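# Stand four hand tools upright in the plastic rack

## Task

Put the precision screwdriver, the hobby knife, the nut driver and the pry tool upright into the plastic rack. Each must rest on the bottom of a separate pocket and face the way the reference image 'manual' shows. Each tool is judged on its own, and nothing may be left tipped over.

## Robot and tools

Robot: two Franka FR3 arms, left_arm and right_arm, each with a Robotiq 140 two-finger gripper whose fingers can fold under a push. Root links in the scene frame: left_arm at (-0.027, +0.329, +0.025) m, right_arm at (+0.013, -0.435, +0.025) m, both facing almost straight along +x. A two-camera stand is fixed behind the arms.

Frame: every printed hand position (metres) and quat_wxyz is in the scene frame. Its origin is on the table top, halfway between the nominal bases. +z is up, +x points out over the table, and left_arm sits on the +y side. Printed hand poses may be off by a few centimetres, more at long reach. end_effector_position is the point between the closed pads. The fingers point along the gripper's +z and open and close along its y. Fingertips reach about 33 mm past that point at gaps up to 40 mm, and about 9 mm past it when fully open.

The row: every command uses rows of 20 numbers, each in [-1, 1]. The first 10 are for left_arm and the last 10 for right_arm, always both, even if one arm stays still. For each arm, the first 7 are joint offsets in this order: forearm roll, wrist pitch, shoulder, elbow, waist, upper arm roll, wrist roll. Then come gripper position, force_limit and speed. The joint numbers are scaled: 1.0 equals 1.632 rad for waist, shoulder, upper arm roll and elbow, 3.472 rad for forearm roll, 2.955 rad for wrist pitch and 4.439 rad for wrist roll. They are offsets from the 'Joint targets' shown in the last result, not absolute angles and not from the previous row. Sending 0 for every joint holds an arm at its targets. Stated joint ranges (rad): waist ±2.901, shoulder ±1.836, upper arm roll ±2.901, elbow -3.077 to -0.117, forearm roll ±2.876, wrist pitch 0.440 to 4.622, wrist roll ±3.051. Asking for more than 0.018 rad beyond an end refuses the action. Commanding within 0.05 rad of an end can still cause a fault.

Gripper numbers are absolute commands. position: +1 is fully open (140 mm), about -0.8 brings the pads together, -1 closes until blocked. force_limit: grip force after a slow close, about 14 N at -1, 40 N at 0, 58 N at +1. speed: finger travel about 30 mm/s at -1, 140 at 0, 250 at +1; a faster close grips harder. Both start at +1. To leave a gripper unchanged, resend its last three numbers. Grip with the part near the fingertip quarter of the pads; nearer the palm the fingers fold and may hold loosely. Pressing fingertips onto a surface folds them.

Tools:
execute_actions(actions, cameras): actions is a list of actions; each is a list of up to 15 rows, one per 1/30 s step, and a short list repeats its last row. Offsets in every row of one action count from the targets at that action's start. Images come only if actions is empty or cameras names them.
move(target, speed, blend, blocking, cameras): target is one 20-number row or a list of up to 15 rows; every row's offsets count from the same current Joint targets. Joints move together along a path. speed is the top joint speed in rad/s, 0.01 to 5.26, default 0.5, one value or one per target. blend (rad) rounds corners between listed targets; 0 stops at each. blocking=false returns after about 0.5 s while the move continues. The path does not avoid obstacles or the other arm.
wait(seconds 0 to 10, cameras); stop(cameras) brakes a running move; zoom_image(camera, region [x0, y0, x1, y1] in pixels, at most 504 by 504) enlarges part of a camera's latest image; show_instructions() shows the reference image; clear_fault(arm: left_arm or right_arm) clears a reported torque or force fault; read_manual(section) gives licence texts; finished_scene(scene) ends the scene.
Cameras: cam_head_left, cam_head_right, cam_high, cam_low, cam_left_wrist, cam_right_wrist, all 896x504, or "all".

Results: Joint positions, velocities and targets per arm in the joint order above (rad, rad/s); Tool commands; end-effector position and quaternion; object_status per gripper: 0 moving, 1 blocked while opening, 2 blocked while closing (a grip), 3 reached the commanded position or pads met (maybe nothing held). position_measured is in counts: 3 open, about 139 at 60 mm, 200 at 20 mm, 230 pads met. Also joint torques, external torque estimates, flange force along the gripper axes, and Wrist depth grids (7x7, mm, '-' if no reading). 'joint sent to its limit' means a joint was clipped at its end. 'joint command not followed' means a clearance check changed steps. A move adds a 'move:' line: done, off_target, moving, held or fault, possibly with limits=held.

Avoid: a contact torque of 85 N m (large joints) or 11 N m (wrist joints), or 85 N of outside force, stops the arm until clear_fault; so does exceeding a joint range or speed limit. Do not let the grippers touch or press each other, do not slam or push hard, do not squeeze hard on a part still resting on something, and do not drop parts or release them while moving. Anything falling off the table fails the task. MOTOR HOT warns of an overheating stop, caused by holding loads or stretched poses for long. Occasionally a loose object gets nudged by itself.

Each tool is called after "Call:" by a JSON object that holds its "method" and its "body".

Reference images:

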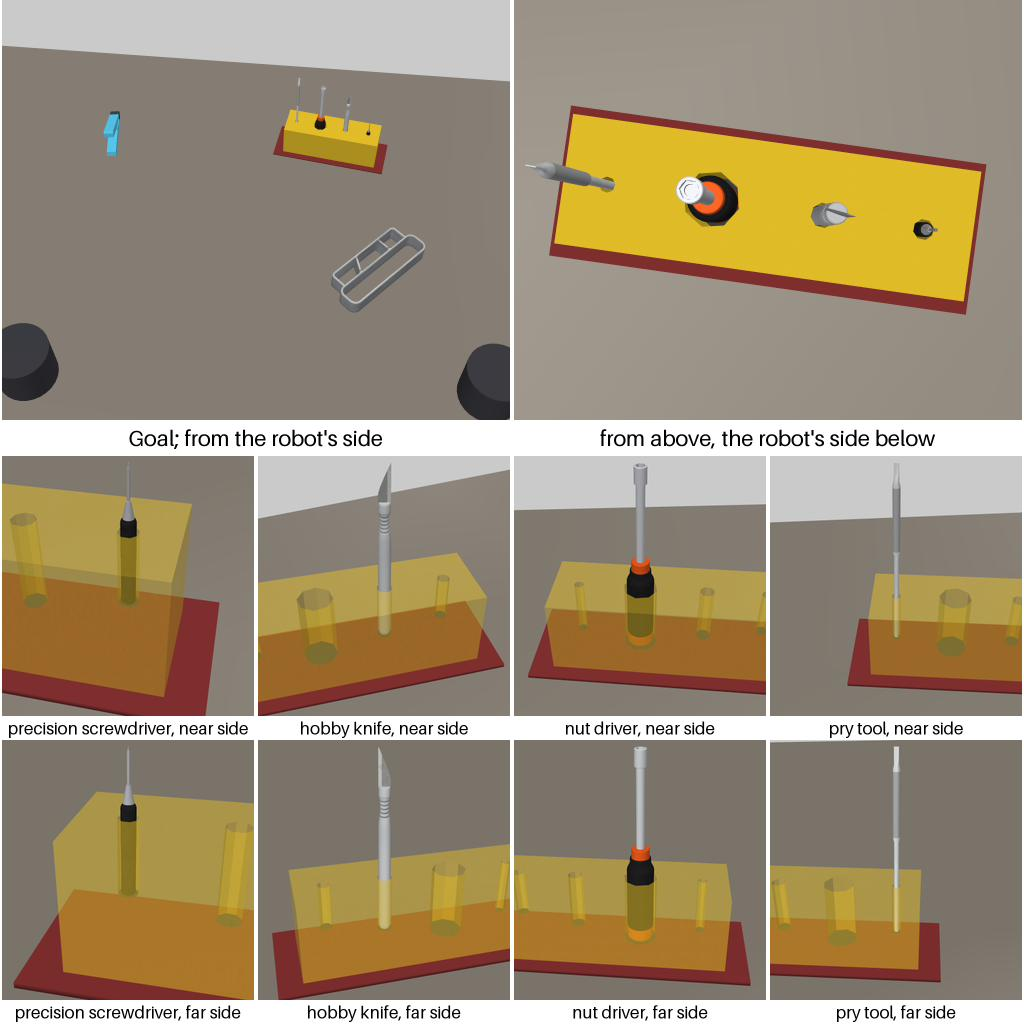

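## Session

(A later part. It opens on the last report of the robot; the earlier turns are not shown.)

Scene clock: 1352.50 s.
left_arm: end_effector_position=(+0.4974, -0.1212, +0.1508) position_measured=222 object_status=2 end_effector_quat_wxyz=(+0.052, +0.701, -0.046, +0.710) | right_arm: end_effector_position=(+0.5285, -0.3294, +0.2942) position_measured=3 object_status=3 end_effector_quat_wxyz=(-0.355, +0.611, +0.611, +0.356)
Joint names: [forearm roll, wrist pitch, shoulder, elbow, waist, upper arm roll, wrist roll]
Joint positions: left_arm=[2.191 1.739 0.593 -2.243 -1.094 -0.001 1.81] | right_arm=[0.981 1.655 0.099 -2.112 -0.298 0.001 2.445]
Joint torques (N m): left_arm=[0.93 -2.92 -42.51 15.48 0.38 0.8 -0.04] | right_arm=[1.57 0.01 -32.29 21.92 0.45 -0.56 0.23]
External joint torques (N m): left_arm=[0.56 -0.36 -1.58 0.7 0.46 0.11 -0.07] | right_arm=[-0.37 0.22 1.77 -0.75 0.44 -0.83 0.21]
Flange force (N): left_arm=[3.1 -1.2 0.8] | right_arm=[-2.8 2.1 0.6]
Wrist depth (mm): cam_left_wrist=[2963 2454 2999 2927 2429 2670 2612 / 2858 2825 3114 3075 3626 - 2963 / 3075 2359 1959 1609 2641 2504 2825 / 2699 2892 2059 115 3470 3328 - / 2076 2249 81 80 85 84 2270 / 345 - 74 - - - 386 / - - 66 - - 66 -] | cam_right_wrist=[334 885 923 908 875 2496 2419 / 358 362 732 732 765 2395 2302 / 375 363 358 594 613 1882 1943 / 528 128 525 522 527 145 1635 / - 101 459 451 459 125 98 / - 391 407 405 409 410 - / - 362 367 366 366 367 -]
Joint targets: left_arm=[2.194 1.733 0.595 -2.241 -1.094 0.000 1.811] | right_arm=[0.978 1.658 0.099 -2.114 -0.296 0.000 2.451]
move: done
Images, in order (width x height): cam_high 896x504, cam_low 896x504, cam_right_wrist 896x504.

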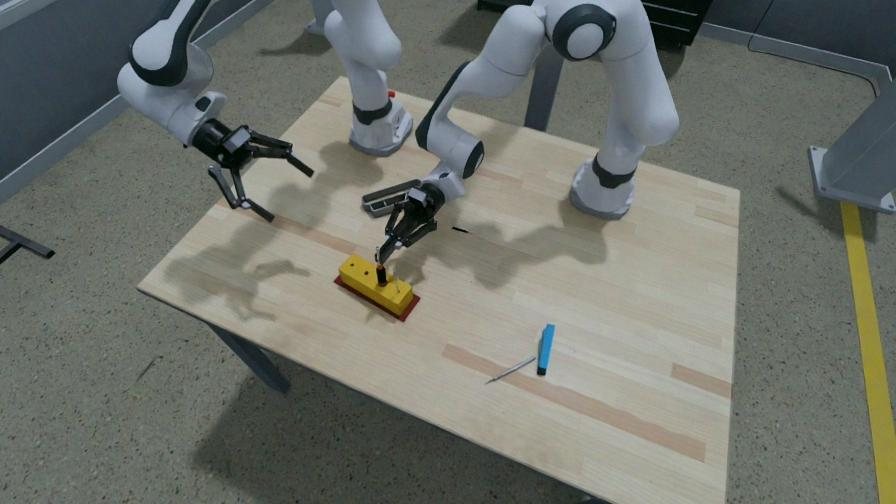

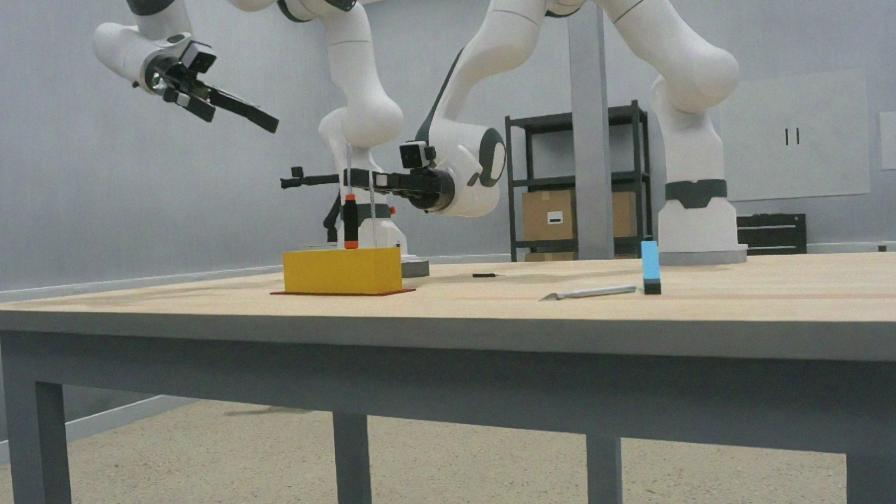

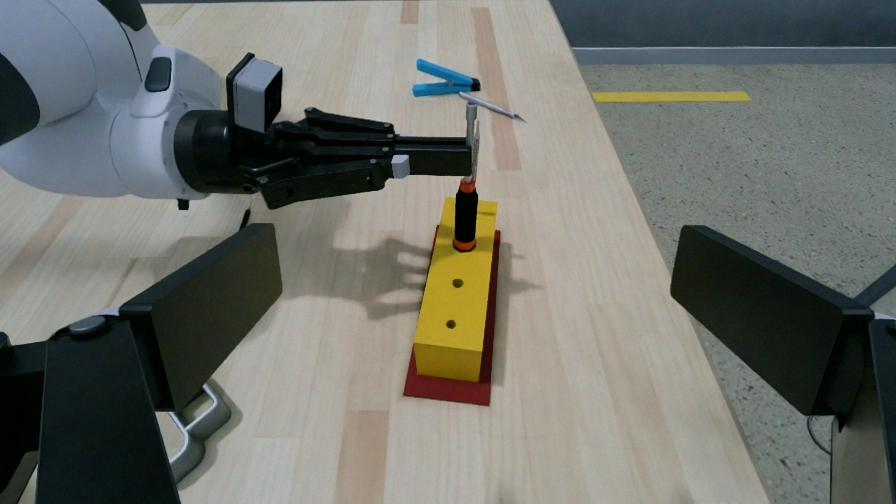

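Call:
{"method": "move", "body": {"target": [0.0010, -0.0049, 0.0204, 0.0051, 0, 0, -0.0046, -1, -0.1, -1, 0, 0, 0, 0, 0, 0, 0, 1, 1, 1], "speed": 0.08, "cameras": ["cam_right_wrist"]}}

Call:
{"method": "zoom_image", "body": {"camera": "cam_right_wrist", "region": [420, 160, 520, 270]}}

Scene clock: 1365.43 s.
left_arm: end_effector_position=(+0.4969, -0.1189, +0.1377) position_measured=222 object_status=2 end_effector_quat_wxyz=(+0.050, +0.701, -0.049, +0.710) | right_arm: end_effector_position=(+0.5285, -0.3294, +0.2942) position_measured=3 object_status=3 end_effector_quat_wxyz=(-0.355, +0.611, +0.611, +0.356)
Joint names: [forearm roll, wrist pitch, shoulder, elbow, waist, upper arm roll, wrist roll]
Joint positions: left_arm=[2.196 1.725 0.626 -2.234 -1.094 -0.001 1.798] | right_arm=[0.981 1.655 0.099 -2.112 -0.298 0.001 2.445]
Joint velocities: left_arm=[-0.001 -0.002 0.002 0 0 0 -0.005] | right_arm=[within noise]
Joint torques (N m): left_arm=[0.67 -3.15 -42.79 15.36 0.5 0.91 -0.16] | right_arm=[1.57 0.02 -32.29 21.99 0.44 -0.59 0.22]
External joint torques (N m): left_arm=[0.32 -0.59 -1.7 1.12 0.63 0.21 -0.19] | right_arm=[-0.36 0.23 1.68 -0.68 0.43 -0.86 0.19]
Flange force (N): left_arm=[2.5 -0.4 1.2] | right_arm=[-2.7 2.1 0.5]
Wrist depth (mm): cam_left_wrist=[- 2336 2999 2927 3374 2999 - / - 2641 2612 2612 3114 3521 - / 2730 2858 1943 1500 3328 - - / 2557 2927 2249 116 3196 3374 - / 2094 2169 80 80 85 84 463 / 331 - 74 - - - 361 / - - 65 - - 66 -] | cam_right_wrist=[342 926 915 915 937 2371 2664 / 349 381 732 732 762 2302 2324 / 379 374 369 571 614 1912 1943 / 527 128 527 530 523 145 1647 / - 101 462 434 459 125 98 / - 391 407 408 407 409 - / - 363 367 371 368 366 -]
Joint targets: left_arm=[2.197 1.719 0.629 -2.232 -1.094 0.000 1.791] | right_arm=[0.978 1.658 0.099 -2.114 -0.296 0.000 2.451]
move: done
Images, in order (width x height): cam_right_wrist 896x504.

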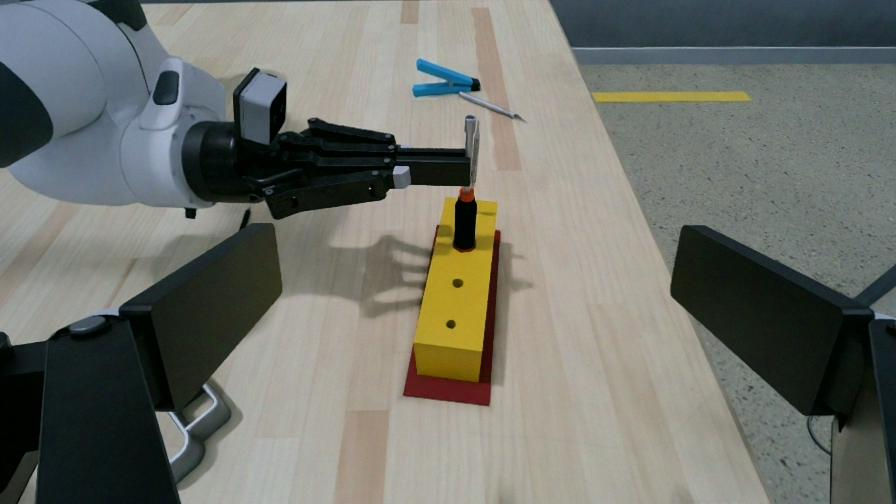

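Scaled by 4.582.

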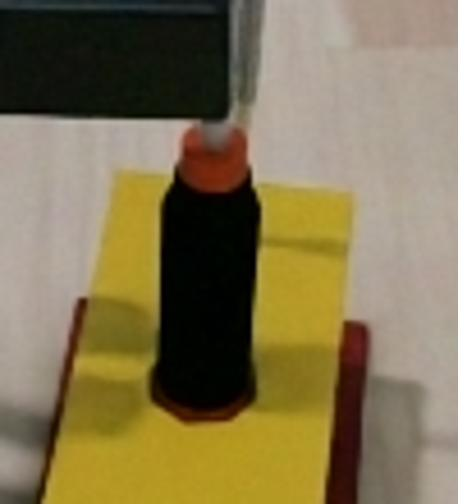

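Call:
{"method": "move", "body": {"target": [0.0004, -0.0024, 0.0186, 0.0112, 0, 0, -0.0011, -1, -0.1, -1, 0, 0, 0, 0, 0, 0, 0, 1, 1, 1], "speed": 0.08, "cameras": ["cam_right_wrist", "cam_low"]}}

Call:
{"method": "zoom_image", "body": {"camera": "cam_right_wrist", "region": [420, 160, 520, 270]}}

Call:
{"method": "zoom_image", "body": {"camera": "cam_low", "region": [270, 130, 430, 300]}}

Scene clock: 1391.70 s.
left_arm: end_effector_position=(+0.4979, -0.1197, +0.1274) position_measured=222 object_status=2 end_effector_quat_wxyz=(+0.048, +0.701, -0.050, +0.710) | right_arm: end_effector_position=(+0.5285, -0.3294, +0.2942) position_measured=3 object_status=3 end_effector_quat_wxyz=(-0.355, +0.611, +0.611, +0.356)
Joint names: [forearm roll, wrist pitch, shoulder, elbow, waist, upper arm roll, wrist roll]
Joint positions: left_arm=[2.197 1.718 0.656 -2.216 -1.094 -0.001 1.792] | right_arm=[0.981 1.655 0.099 -2.112 -0.298 0.001 2.445]
Joint velocities: left_arm=[-0.001 -0.001 0.001 -0.001 -0.001 0.001 -0.005] | right_arm=[within noise]
Joint torques (N m): left_arm=[0.68 -3.08 -43.38 15.35 0.59 1.27 -0.33] | right_arm=[1.57 0.01 -32.23 21.97 0.46 -0.6 0.21]
External joint torques (N m): left_arm=[0.32 -0.5 -1.61 1.23 0.83 0.63 -0.36] | right_arm=[-0.37 0.23 1.91 -0.78 0.39 -0.92 0.18]
Flange force (N): left_arm=[2.0 -0.6 2.1] | right_arm=[-3.2 2.3 0.6]
Wrist depth (mm): cam_left_wrist=[- - 2892 - 3075 2858 - / 3982 3374 2927 3075 2892 - 2858 / - - 1463 1518 3239 3239 2131 / 2641 2892 2150 115 3239 2858 2584 / 400 2314 80 80 85 84 439 / 314 - 74 - - - 342 / - - 65 - - 66 -] | cam_right_wrist=[354 915 926 908 1022 2823 2522 / 334 387 739 743 767 2216 2258 / 382 376 379 569 617 1882 1928 / 529 128 512 526 521 145 1658 / - 101 459 406 459 125 98 / - 392 410 405 408 408 - / - 361 367 365 368 367 -]
Joint targets: left_arm=[2.199 1.712 0.659 -2.214 -1.094 0.000 1.786] | right_arm=[0.978 1.658 0.099 -2.114 -0.296 0.000 2.451]
move: done
Images, in order (width x height): cam_low 896x504, cam_right_wrist 896x504.

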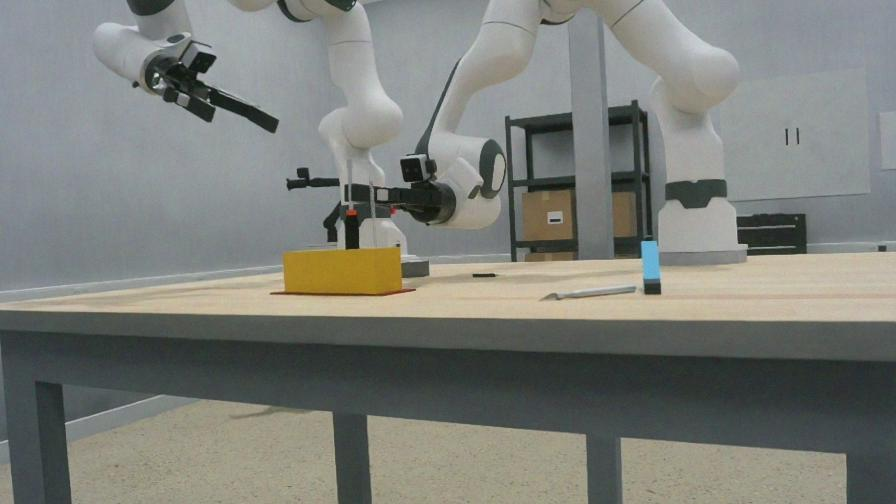

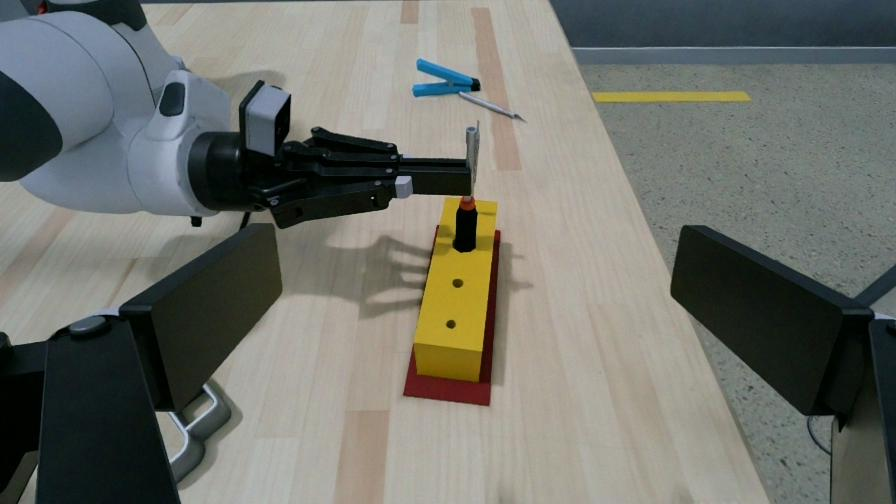

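Scaled by 4.582.

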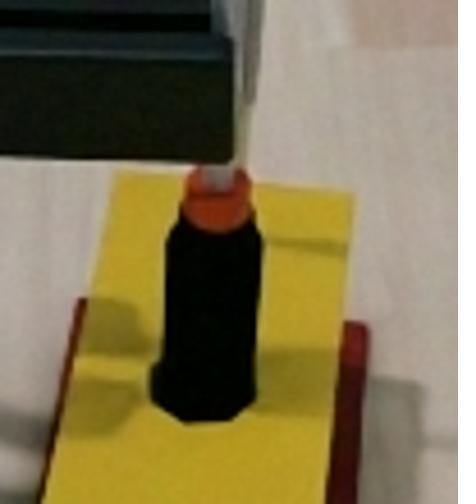

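Scaled by 2.965.

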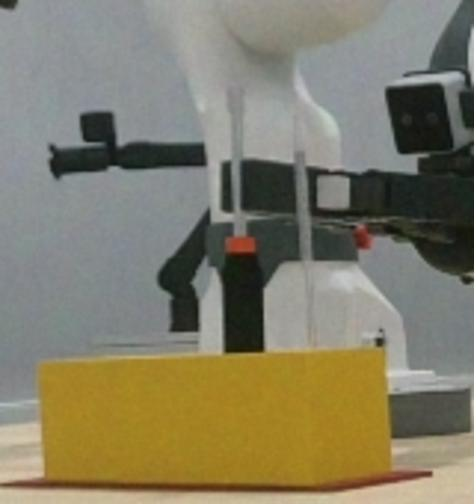

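Call:
{"method": "move", "body": {"target": [-0.0001, -0.0040, 0.0202, 0.0085, -0.0016, 0, -0.0027, -1, -0.1, -1, 0, 0, 0, 0, 0, 0, 0, 1, 1, 1], "speed": 0.08, "cameras": ["cam_right_wrist"]}}

Call:
{"method": "zoom_image", "body": {"camera": "cam_right_wrist", "region": [420, 160, 520, 270]}}

Scene clock: 1403.80 s.
left_arm: end_effector_position=(+0.4970, -0.1194, +0.1157) position_measured=222 object_status=2 end_effector_quat_wxyz=(+0.048, +0.700, -0.052, +0.710) | right_arm: end_effector_position=(+0.5285, -0.3294, +0.2942) position_measured=3 object_status=3 end_effector_quat_wxyz=(-0.355, +0.611, +0.611, +0.356)
Joint names: [forearm roll, wrist pitch, shoulder, elbow, waist, upper arm roll, wrist roll]
Joint positions: left_arm=[2.198 1.706 0.689 -2.201 -1.097 -0.001 1.781] | right_arm=[0.981 1.655 0.099 -2.112 -0.298 0.001 2.445]
Joint velocities: left_arm=[0.001 -0.001 0 -0.001 -0.001 0 -0.005] | right_arm=[within noise]
Joint torques (N m): left_arm=[0.46 -3.06 -43.44 14.6 0.71 1.38 -0.19] | right_arm=[1.58 0.01 -32.25 22.02 0.44 -0.6 0.25]
External joint torques (N m): left_arm=[0.12 -0.47 -1.33 0.85 0.86 0.62 -0.22] | right_arm=[-0.36 0.23 1.93 -0.67 0.4 -0.89 0.23]
Flange force (N): left_arm=[1.9 -0.7 1.4] | right_arm=[-3.1 2.8 0.4]
Wrist depth (mm): cam_left_wrist=[2858 2858 4338 2999 2792 3328 - / - 3037 2504 - - 3982 2730 / - - 1500 1588 3328 5169 - / 2792 3037 2041 116 3196 3196 - / 375 407 80 80 85 84 411 / 300 - 74 - - - 319 / - - 66 - - 66 -] | cam_right_wrist=[369 895 915 915 1018 2470 2634 / 337 410 739 727 772 2324 2302 / 389 385 391 575 610 1928 1912 / 530 128 510 509 520 145 1682 / - 101 462 404 459 125 98 / - 392 409 404 409 409 - / - 363 367 369 366 366 -]
Joint targets: left_arm=[2.198 1.700 0.692 -2.200 -1.097 0.000 1.774] | right_arm=[0.978 1.658 0.099 -2.114 -0.296 0.000 2.451]
move: done
Images, in order (width x height): cam_right_wrist 896x504.

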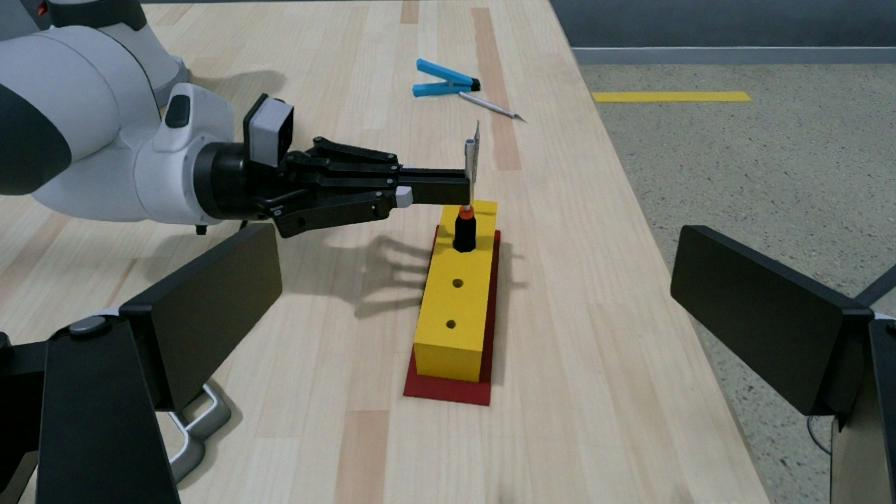

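Scaled by 4.582.

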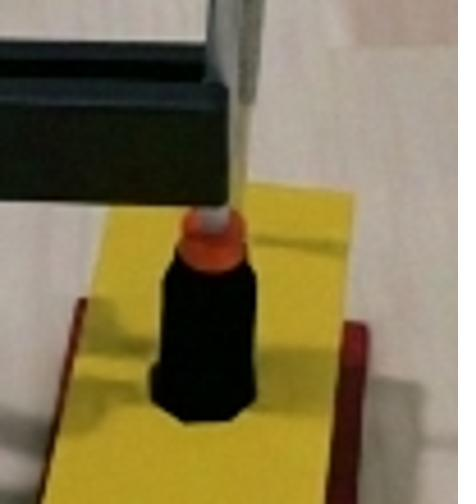

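Call:
{"method": "move", "body": {"target": [0.0004, -0.0021, 0.0139, 0.0073, 0, 0, -0.0020, -1, -0.1, -1, 0, 0, 0, 0, 0, 0, 0, 1, 1, 1], "speed": 0.08}}

Scene clock: 1411.57 s.
left_arm: end_effector_position=(+0.4972, -0.1191, +0.1075) position_measured=222 object_status=2 end_effector_quat_wxyz=(+0.048, +0.700, -0.052, +0.710) | right_arm: end_effector_position=(+0.5285, -0.3294, +0.2942) position_measured=3 object_status=3 end_effector_quat_wxyz=(-0.355, +0.611, +0.611, +0.356)
Joint names: [forearm roll, wrist pitch, shoulder, elbow, waist, upper arm roll, wrist roll]
Joint positions: left_arm=[2.199 1.699 0.712 -2.19 -1.097 -0.001 1.772] | right_arm=[0.981 1.655 0.099 -2.112 -0.298 0.001 2.445]
Joint velocities: left_arm=[0.001 -0.002 0.001 0 0 0 -0.005] | right_arm=[within noise]
Joint torques (N m): left_arm=[0.53 -3.05 -44.14 14.49 0.88 1.45 -0.24] | right_arm=[1.56 0.02 -32.27 21.98 0.47 -0.6 0.2]
External joint torques (N m): left_arm=[0.22 -0.44 -1.83 1 0.85 0.49 -0.27] | right_arm=[-0.37 0.23 1.8 -0.7 0.55 -0.78 0.18]
Flange force (N): left_arm=[3.0 -0.9 1.4] | right_arm=[-2.9 2.4 0.7]
Wrist depth (mm): cam_left_wrist=[- 3075 2292 2858 2612 - - / 2359 - - - - 3572 2429 / 4188 3075 2024 1547 3737 2479 - / 2670 3037 2131 116 2999 3155 - / 363 388 81 80 85 84 387 / 284 - 74 - - - 305 / - - 66 - - 66 -] | cam_right_wrist=[374 912 926 912 937 2549 2664 / 337 416 730 730 775 2280 2348 / 396 388 401 478 611 2009 1882 / 525 128 499 510 523 145 1670 / - 101 462 452 459 125 98 / - 391 407 407 408 406 - / - 365 370 369 368 365 -]
Joint targets: left_arm=[2.200 1.694 0.715 -2.188 -1.097 0.000 1.765] | right_arm=[0.978 1.658 0.099 -2.114 -0.296 0.000 2.451]
move: done

Call:
{"method": "move", "body": {"target": [0.00014, -0.0008, 0.0051, 0.0025, 0, 0, -0.0006, -1, -0.1, -1, 0, 0, 0, 0, 0, 0, 0, 1, 1, 1], "speed": 0.04}}

Call:
{"method": "move", "body": {"target": [0.00014, -0.0008, 0.0051, 0.0025, 0, 0, -0.0006, -1, -0.1, -1, 0, 0, 0, 0, 0, 0, 0, 1, 1, 1], "speed": 0.04, "cameras": ["cam_right_wrist", "cam_low"]}}

Call:
{"method": "zoom_image", "body": {"camera": "cam_right_wrist", "region": [420, 160, 520, 270]}}

Call:
{"method": "zoom_image", "body": {"camera": "cam_low", "region": [270, 130, 430, 300]}}

Scene clock: 1420.27 s.
left_arm: end_effector_position=(+0.4972, -0.1190, +0.1047) position_measured=222 object_status=2 end_effector_quat_wxyz=(+0.048, +0.700, -0.052, +0.710) | right_arm: end_effector_position=(+0.5285, -0.3294, +0.2942) position_measured=3 object_status=3 end_effector_quat_wxyz=(-0.355, +0.611, +0.611, +0.356)
Joint names: [forearm roll, wrist pitch, shoulder, elbow, waist, upper arm roll, wrist roll]
Joint positions: left_arm=[2.199 1.697 0.72 -2.186 -1.097 -0.001 1.768] | right_arm=[0.981 1.655 0.099 -2.112 -0.298 0.001 2.445]
Joint torques (N m): left_arm=[0.48 -3.03 -43.82 14.28 0.93 1.47 -0.18] | right_arm=[1.57 0.01 -32.27 21.98 0.42 -0.58 0.24]
External joint torques (N m): left_arm=[0.16 -0.43 -1.38 0.86 1.13 0.7 -0.2] | right_arm=[-0.36 0.2 1.73 -0.65 0.55 -0.71 0.21]
Flange force (N): left_arm=[2.1 -0.9 1.9] | right_arm=[-2.7 2.4 0.7]
Wrist depth (mm): cam_left_wrist=[2504 3037 - 3075 2999 2999 - / - 3075 2858 - 3239 - - / 2761 2429 1577 1588 2699 - 1913 / 2858 2761 2169 116 3328 2999 2612 / 354 381 80 80 85 84 387 / 280 - 74 - - - 301 / - - 65 - - 66 -] | cam_right_wrist=[391 930 919 923 976 2757 2757 / 337 421 727 732 762 2324 2237 / 398 395 410 575 614 1912 1912 / 527 128 495 526 523 145 1658 / - 101 461 453 460 125 98 / - 392 406 407 409 408 - / - 364 368 369 368 368 -]
Joint targets: left_arm=[2.200 1.691 0.723 -2.184 -1.097 0.000 1.763] | right_arm=[0.978 1.658 0.099 -2.114 -0.296 0.000 2.451]
move: done

Scene clock: 1420.97 s.
left_arm: end_effector_position=(+0.4973, -0.1188, +0.1017) position_measured=222 object_status=2 end_effector_quat_wxyz=(+0.048, +0.700, -0.052, +0.710) | right_arm: end_effector_position=(+0.5285, -0.3294, +0.2942) position_measured=3 object_status=3 end_effector_quat_wxyz=(-0.355, +0.611, +0.611, +0.356)
Joint names: [forearm roll, wrist pitch, shoulder, elbow, waist, upper arm roll, wrist roll]
Joint positions: left_arm=[2.2 1.694 0.728 -2.181 -1.097 -0.001 1.766] | right_arm=[0.981 1.655 0.099 -2.112 -0.298 0.001 2.445]
Joint torques (N m): left_arm=[0.46 -2.94 -43.85 13.98 0.95 1.45 -0.12] | right_arm=[1.58 0.01 -32.26 22 0.43 -0.55 0.21]
External joint torques (N m): left_arm=[0.17 -0.34 -1.44 0.78 1 0.53 -0.15] | right_arm=[-0.37 0.22 1.95 -0.8 0.39 -0.85 0.18]
Flange force (N): left_arm=[2.5 -0.9 1.6] | right_arm=[-3.2 2.4 0.6]
Wrist depth (mm): cam_left_wrist=[- 2999 - 3283 2892 - - / 2761 - 3521 - 5061 - - / - - 1547 1481 2531 3470 2229 / 2927 3114 2094 115 3239 2858 3422 / 349 375 80 80 85 84 380 / 275 - 74 - - - 295 / - - 65 - - 66 -] | cam_right_wrist=[632 878 923 930 988 2789 3001 / 338 442 732 734 758 2258 2280 / 372 398 415 619 610 1992 1943 / 522 128 496 508 527 145 1694 / - 101 458 443 460 125 98 / - 390 407 406 411 406 - / - 362 369 366 369 365 -]
Joint targets: left_arm=[2.201 1.689 0.731 -2.180 -1.097 0.000 1.760] | right_arm=[0.978 1.658 0.099 -2.114 -0.296 0.000 2.451]
move: done
Images, in order (width x height): cam_low 896x504, cam_right_wrist 896x504.

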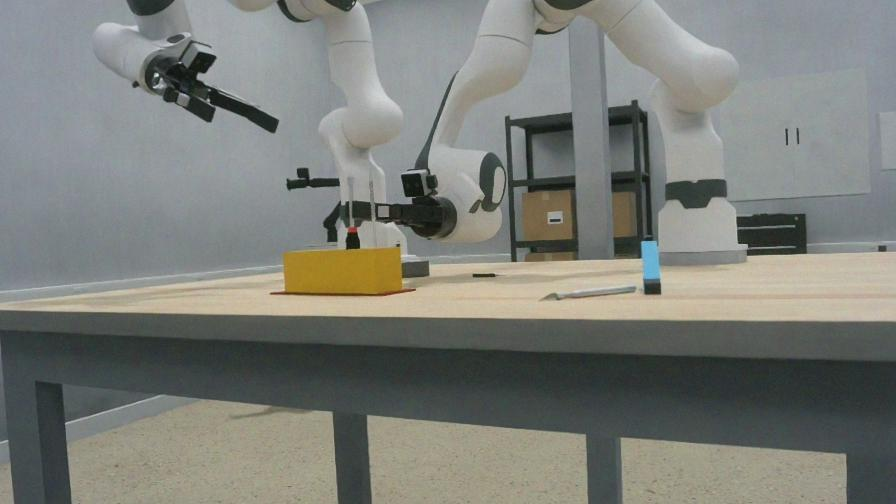

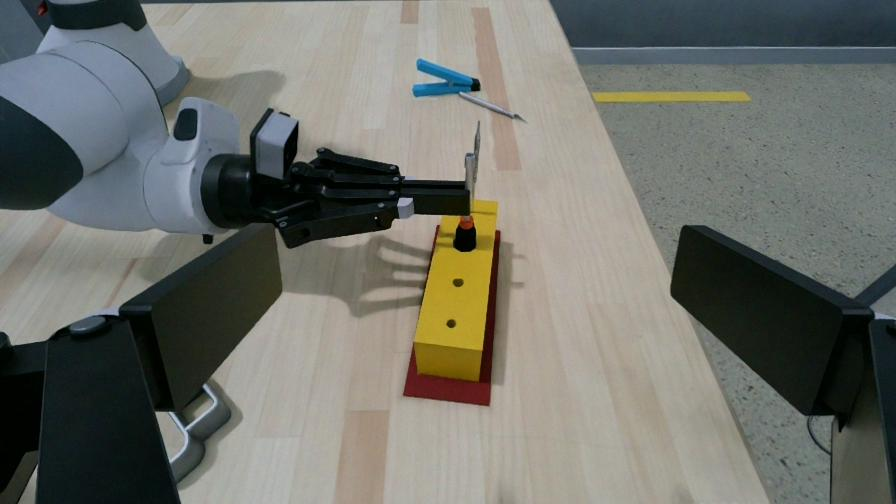

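Scaled by 4.582.

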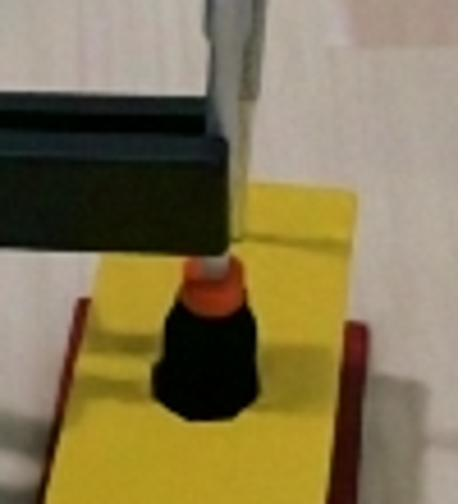

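Scaled by 2.965.

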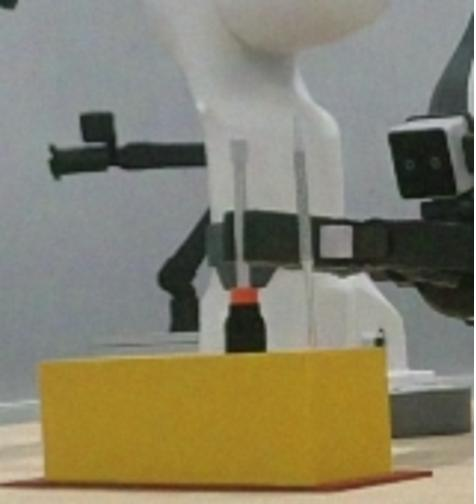

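Call:
{"method": "move", "body": {"target": [0.00014, -0.0008, 0.0051, 0.0025, 0, 0, -0.0006, -1, -0.1, -1, 0, 0, 0, 0, 0, 0, 0, 1, 1, 1], "speed": 0.04}}

Call:
{"method": "move", "body": {"target": [0.00014, -0.0008, 0.0051, 0.0025, 0, 0, -0.0006, -1, -0.1, -1, 0, 0, 0, 0, 0, 0, 0, 1, 1, 1], "speed": 0.04}}

Scene clock: 1437.43 s.
left_arm: end_effector_position=(+0.4973, -0.1185, +0.0987) position_measured=222 object_status=2 end_effector_quat_wxyz=(+0.047, +0.700, -0.052, +0.710) | right_arm: end_effector_position=(+0.5285, -0.3294, +0.2942) position_measured=3 object_status=3 end_effector_quat_wxyz=(-0.355, +0.611, +0.611, +0.356)
Joint names: [forearm roll, wrist pitch, shoulder, elbow, waist, upper arm roll, wrist roll]
Joint positions: left_arm=[2.2 1.692 0.737 -2.177 -1.097 -0.001 1.763] | right_arm=[0.981 1.655 0.099 -2.112 -0.298 0.001 2.445]
Joint torques (N m): left_arm=[0.45 -2.95 -43.91 14.13 0.92 1.52 -0.27] | right_arm=[1.56 0.01 -32.24 22 0.45 -0.57 0.23]
External joint torques (N m): left_arm=[0.15 -0.35 -1.34 0.91 0.99 0.61 -0.29] | right_arm=[-0.38 0.22 1.84 -0.7 0.51 -0.77 0.2]
Flange force (N): left_arm=[1.8 -0.7 1.9] | right_arm=[-2.9 2.5 0.7]
Wrist depth (mm): cam_left_wrist=[2792 2730 3626 2429 - - - / 2531 4672 2670 2730 2382 2761 - / 2531 - 1928 1500 3626 - 2094 / 2761 3155 2059 116 3283 2963 2479 / 343 366 80 80 85 84 372 / 272 - 74 - - - 291 / - - 66 - - 66 -] | cam_right_wrist=[653 926 915 912 2496 2395 2605 / 338 439 730 727 762 2324 2302 / 335 396 412 605 611 1882 1912 / 528 128 498 532 523 145 1624 / - 101 459 445 459 125 98 / - 393 408 404 406 410 - / - 363 368 367 368 365 -]
Joint targets: left_arm=[2.201 1.687 0.740 -2.176 -1.097 0.000 1.757] | right_arm=[0.978 1.658 0.099 -2.114 -0.296 0.000 2.451]
move: done

Scene clock: 1438.13 s.
left_arm: end_effector_position=(+0.4974, -0.1183, +0.0958) position_measured=222 object_status=2 end_effector_quat_wxyz=(+0.047, +0.700, -0.053, +0.710) | right_arm: end_effector_position=(+0.5285, -0.3294, +0.2942) position_measured=3 object_status=3 end_effector_quat_wxyz=(-0.355, +0.611, +0.611, +0.356)
Joint names: [forearm roll, wrist pitch, shoulder, elbow, waist, upper arm roll, wrist roll]
Joint positions: left_arm=[2.201 1.689 0.745 -2.173 -1.097 -0.001 1.76] | right_arm=[0.981 1.655 0.099 -2.112 -0.298 0.001 2.445]
Joint torques (N m): left_arm=[0.45 -2.98 -44.1 14.06 0.96 1.49 -0.17] | right_arm=[1.58 0.01 -32.23 21.95 0.45 -0.61 0.23]
External joint torques (N m): left_arm=[0.15 -0.39 -1.52 1 1.15 0.66 -0.2] | right_arm=[-0.37 0.2 1.95 -0.82 0.56 -0.77 0.21]
Flange force (N): left_arm=[2.3 -0.6 2.1] | right_arm=[-3.1 2.4 0.8]
Wrist depth (mm): cam_left_wrist=[2169 2730 2730 2963 2927 3239 2531 / - - 2999 2792 3075 - - / 2761 3422 2112 1588 3075 2825 2169 / 2761 2825 1869 116 2858 3283 2189 / 338 364 80 80 85 84 368 / 266 - 74 - - - 284 / - - 65 - - 66 -] | cam_right_wrist=[- 941 926 912 915 2964 2549 / 341 439 736 743 765 2348 2280 / 355 398 419 613 613 1852 1943 / 526 128 496 497 523 145 1706 / - 101 460 405 457 125 98 / - 391 409 407 410 407 - / - 363 366 368 368 367 -]
Joint targets: left_arm=[2.202 1.684 0.748 -2.172 -1.097 0.000 1.755] | right_arm=[0.978 1.658 0.099 -2.114 -0.296 0.000 2.451]
move: done

Call:
{"method": "move", "body": {"target": [0.00014, -0.0008, 0.0051, 0.0025, -0.0006, 0, -0.0006, -1, -0.1, -1, 0, 0, 0, 0, 0, 0, 0, 1, 1, 1], "speed": 0.04, "cameras": ["cam_right_wrist", "cam_low", "cam_high"]}}

Call:
{"method": "zoom_image", "body": {"camera": "cam_right_wrist", "region": [420, 160, 520, 270]}}

Call:
{"method": "zoom_image", "body": {"camera": "cam_low", "region": [270, 130, 430, 300]}}

Call:
{"method": "zoom_image", "body": {"camera": "cam_high", "region": [340, 235, 430, 325]}}

Scene clock: 1445.83 s.
left_arm: end_effector_position=(+0.4976, -0.1184, +0.0945) position_measured=222 object_status=2 end_effector_quat_wxyz=(+0.047, +0.699, -0.053, +0.712) | right_arm: end_effector_position=(+0.5285, -0.3294, +0.2942) position_measured=3 object_status=3 end_effector_quat_wxyz=(-0.355, +0.611, +0.611, +0.356)
Joint names: [forearm roll, wrist pitch, shoulder, elbow, waist, upper arm roll, wrist roll]
Joint positions: left_arm=[2.201 1.684 0.752 -2.169 -1.098 -0.001 1.758] | right_arm=[0.981 1.655 0.099 -2.112 -0.298 0.001 2.445]
Joint torques (N m): left_arm=[0.51 -2.56 -43.22 13.76 0.76 1.42 -0.14] | right_arm=[1.57 0.03 -32.28 21.98 0.42 -0.57 0.21]
External joint torques (N m): left_arm=[0.21 0.06 -0.38 0.62 0.86 0.51 -0.17] | right_arm=[-0.37 0.23 1.83 -0.75 0.49 -0.77 0.19]
Flange force (N): left_arm=[0.0 -0.1 2.6] | right_arm=[-2.9 2.3 0.8]
Wrist depth (mm): cam_left_wrist=[- 2405 2612 2927 2761 - - / 2479 - 2670 2504 - - - / - 2670 1567 1472 3114 2927 2454 / 2670 2892 2131 116 2963 2892 - / 336 363 81 80 85 84 363 / 265 - 74 - - - 283 / - - 65 - - 66 -] | cam_right_wrist=[657 919 923 915 956 2549 2549 / 344 440 741 734 767 2302 2348 / 344 402 421 605 611 1912 1912 / 526 128 499 529 522 145 1670 / - 101 458 452 457 125 98 / - 391 407 404 406 407 - / - 363 368 370 368 368 -]
Joint targets: left_arm=[2.202 1.682 0.756 -2.168 -1.098 0.000 1.752] | right_arm=[0.978 1.658 0.099 -2.114 -0.296 0.000 2.451]
move: done
Images, in order (width x height): cam_high 896x504, cam_low 896x504, cam_right_wrist 896x504.

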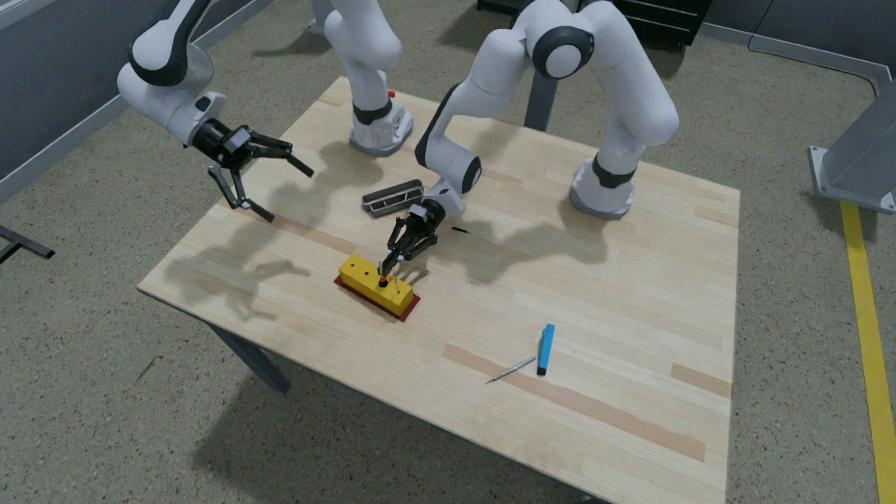

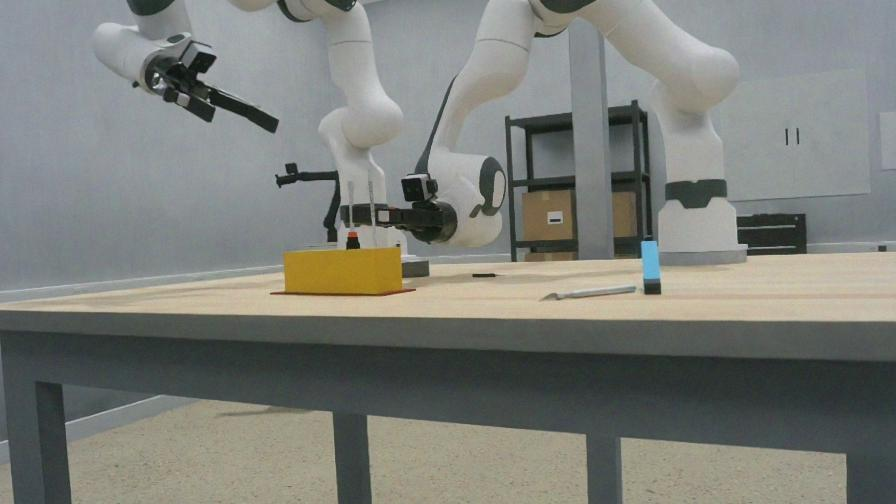

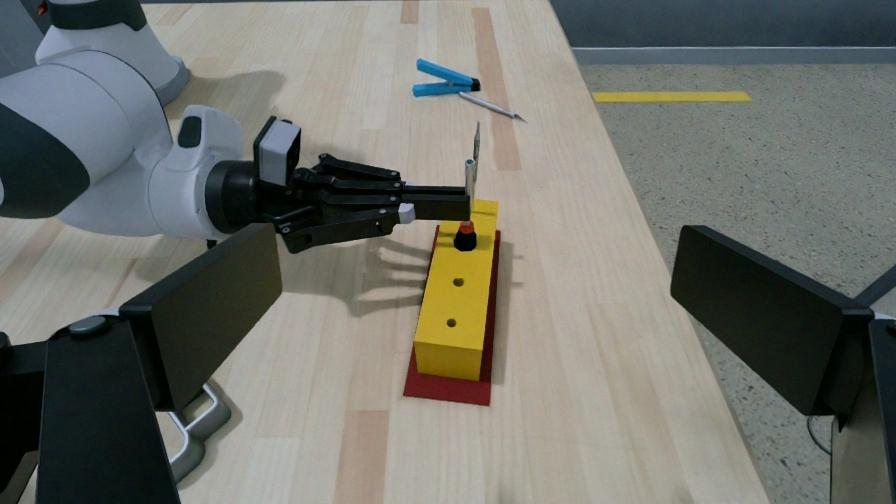

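Scaled by 4.582.

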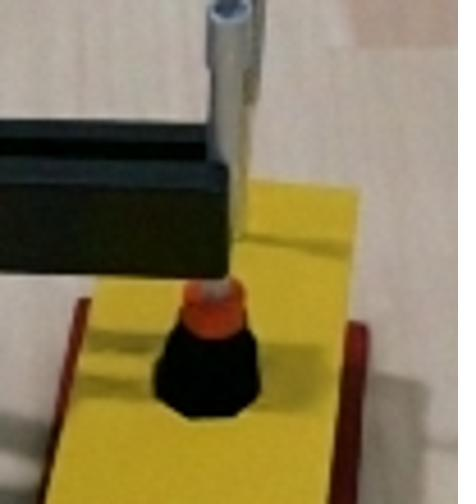

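Scaled by 2.965.

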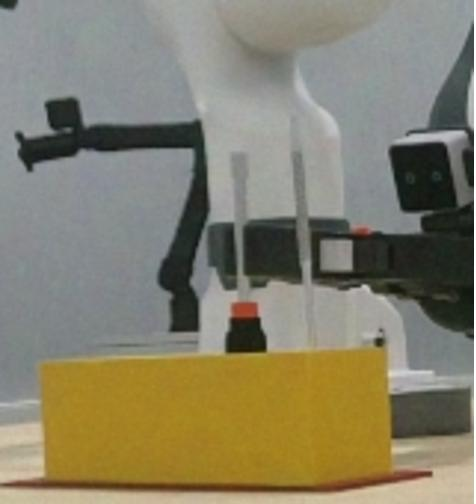

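Scaled by 5.600.

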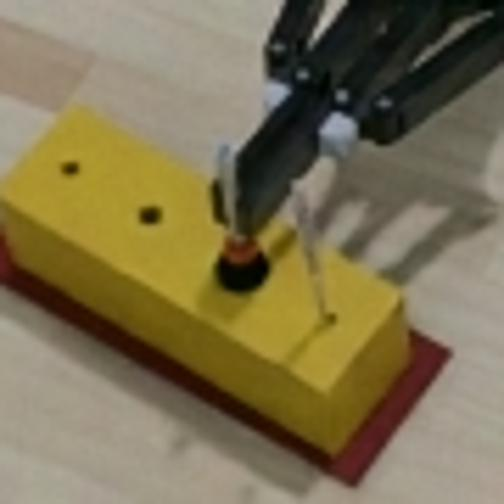

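Call:
{"method": "move", "body": {"target": [0, 0, 0, 0, 0, 0, 0, -0.5, -0.1, -1, 0, 0, 0, 0, 0, 0, 0, 1, 1, 1], "speed": 0.05, "cameras": ["cam_right_wrist", "cam_low", "cam_high"]}}

Call:
{"method": "zoom_image", "body": {"camera": "cam_right_wrist", "region": [420, 160, 520, 270]}}

Call:
{"method": "zoom_image", "body": {"camera": "cam_low", "region": [270, 130, 430, 300]}}

Scene clock: 1456.87 s.
left_arm: end_effector_position=(+0.4974, -0.1181, +0.0936) position_measured=192 object_status=0 end_effector_quat_wxyz=(+0.047, +0.699, -0.053, +0.712) | right_arm: end_effector_position=(+0.5285, -0.3294, +0.2942) position_measured=3 object_status=3 end_effector_quat_wxyz=(-0.355, +0.611, +0.611, +0.356)
Joint names: [forearm roll, wrist pitch, shoulder, elbow, waist, upper arm roll, wrist roll]
Joint positions: left_arm=[2.201 1.684 0.753 -2.169 -1.098 -0.001 1.758] | right_arm=[0.981 1.655 0.099 -2.112 -0.298 0.001 2.445]
Joint torques (N m): left_arm=[0.51 -2.54 -44.09 13.67 0.43 1.17 -0.23] | right_arm=[1.58 0.02 -32.27 22.01 0.45 -0.59 0.22]
External joint torques (N m): left_arm=[0.21 0.07 -1.37 0.64 0.58 0.3 -0.26] | right_arm=[-0.36 0.22 1.86 -0.72 0.53 -0.77 0.19]
Flange force (N): left_arm=[2.7 -0.9 1.4] | right_arm=[-2.9 2.5 0.7]
Wrist depth (mm): cam_left_wrist=[- 2892 3626 2189 - - - / - - 2858 154 3155 1991 2612 / - 2641 1490 1396 2999 - 2229 / 2557 2963 2112 167 146 3155 2229 / 336 362 82 171 85 90 362 / 266 62 - 159 - - - / - - - 164 - - 63] | cam_right_wrist=[657 868 912 908 2444 2757 2371 / 343 706 732 732 765 2419 2324 / 343 399 430 611 614 1928 1959 / 526 128 397 463 520 145 1682 / - 101 460 437 463 125 98 / - 392 412 396 408 407 - / - 363 366 368 368 367 -]
Joint targets: left_arm=[2.202 1.682 0.756 -2.168 -1.098 0.000 1.752] | right_arm=[0.978 1.658 0.099 -2.114 -0.296 0.000 2.451]
move: done
Images, in order (width x height): cam_high 896x504, cam_low 896x504, cam_right_wrist 896x504.

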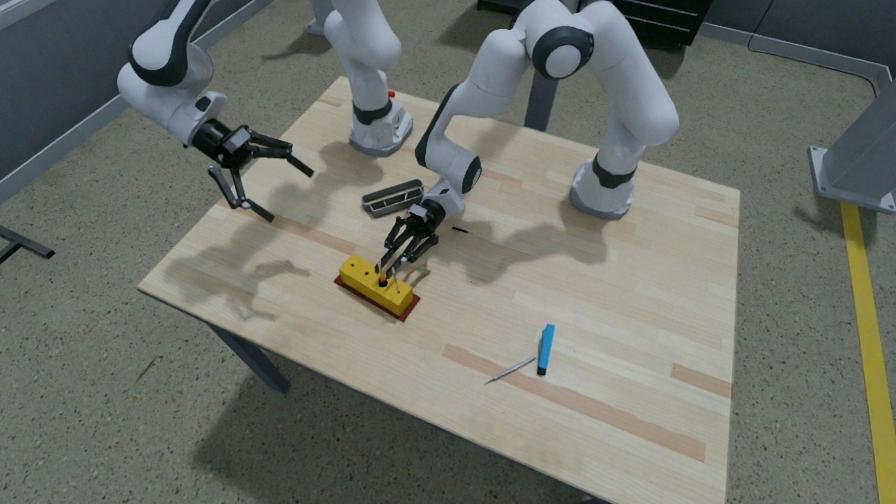

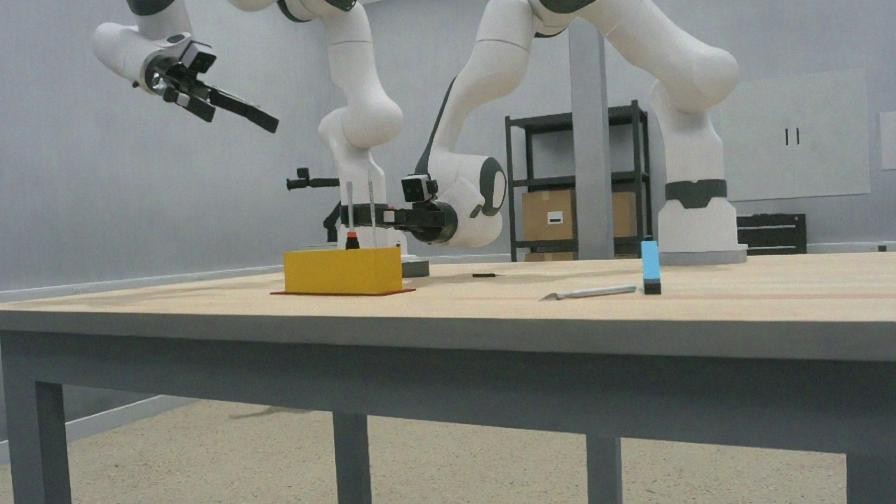

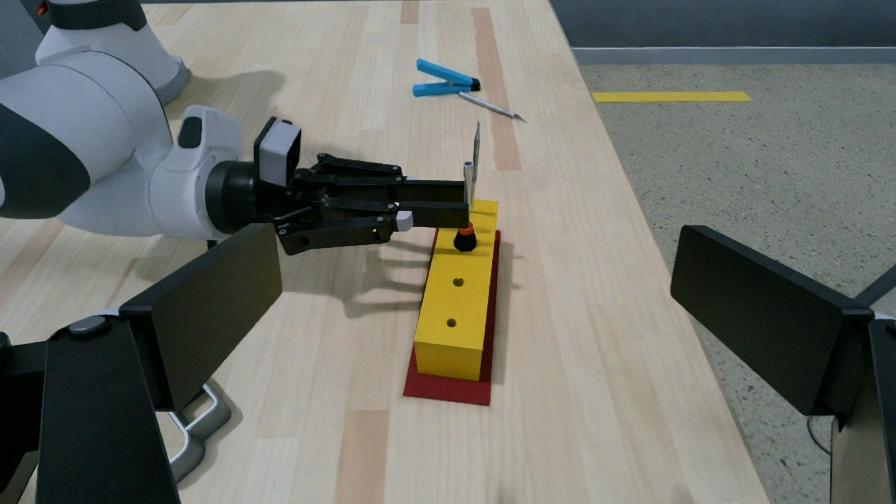

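Scaled by 4.582.

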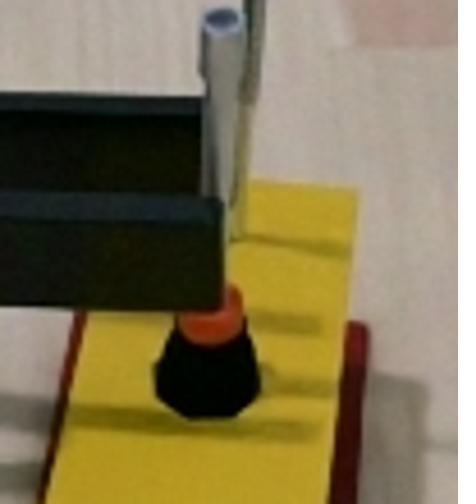

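Scaled by 2.965.

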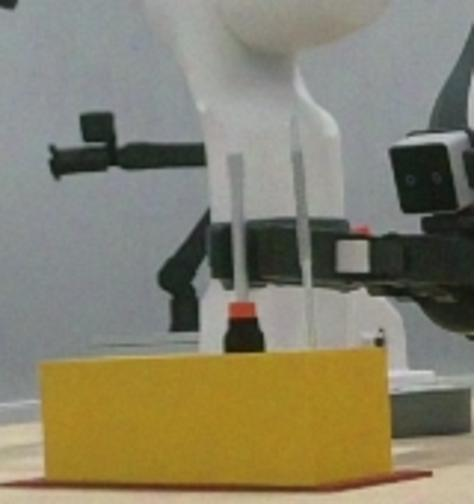

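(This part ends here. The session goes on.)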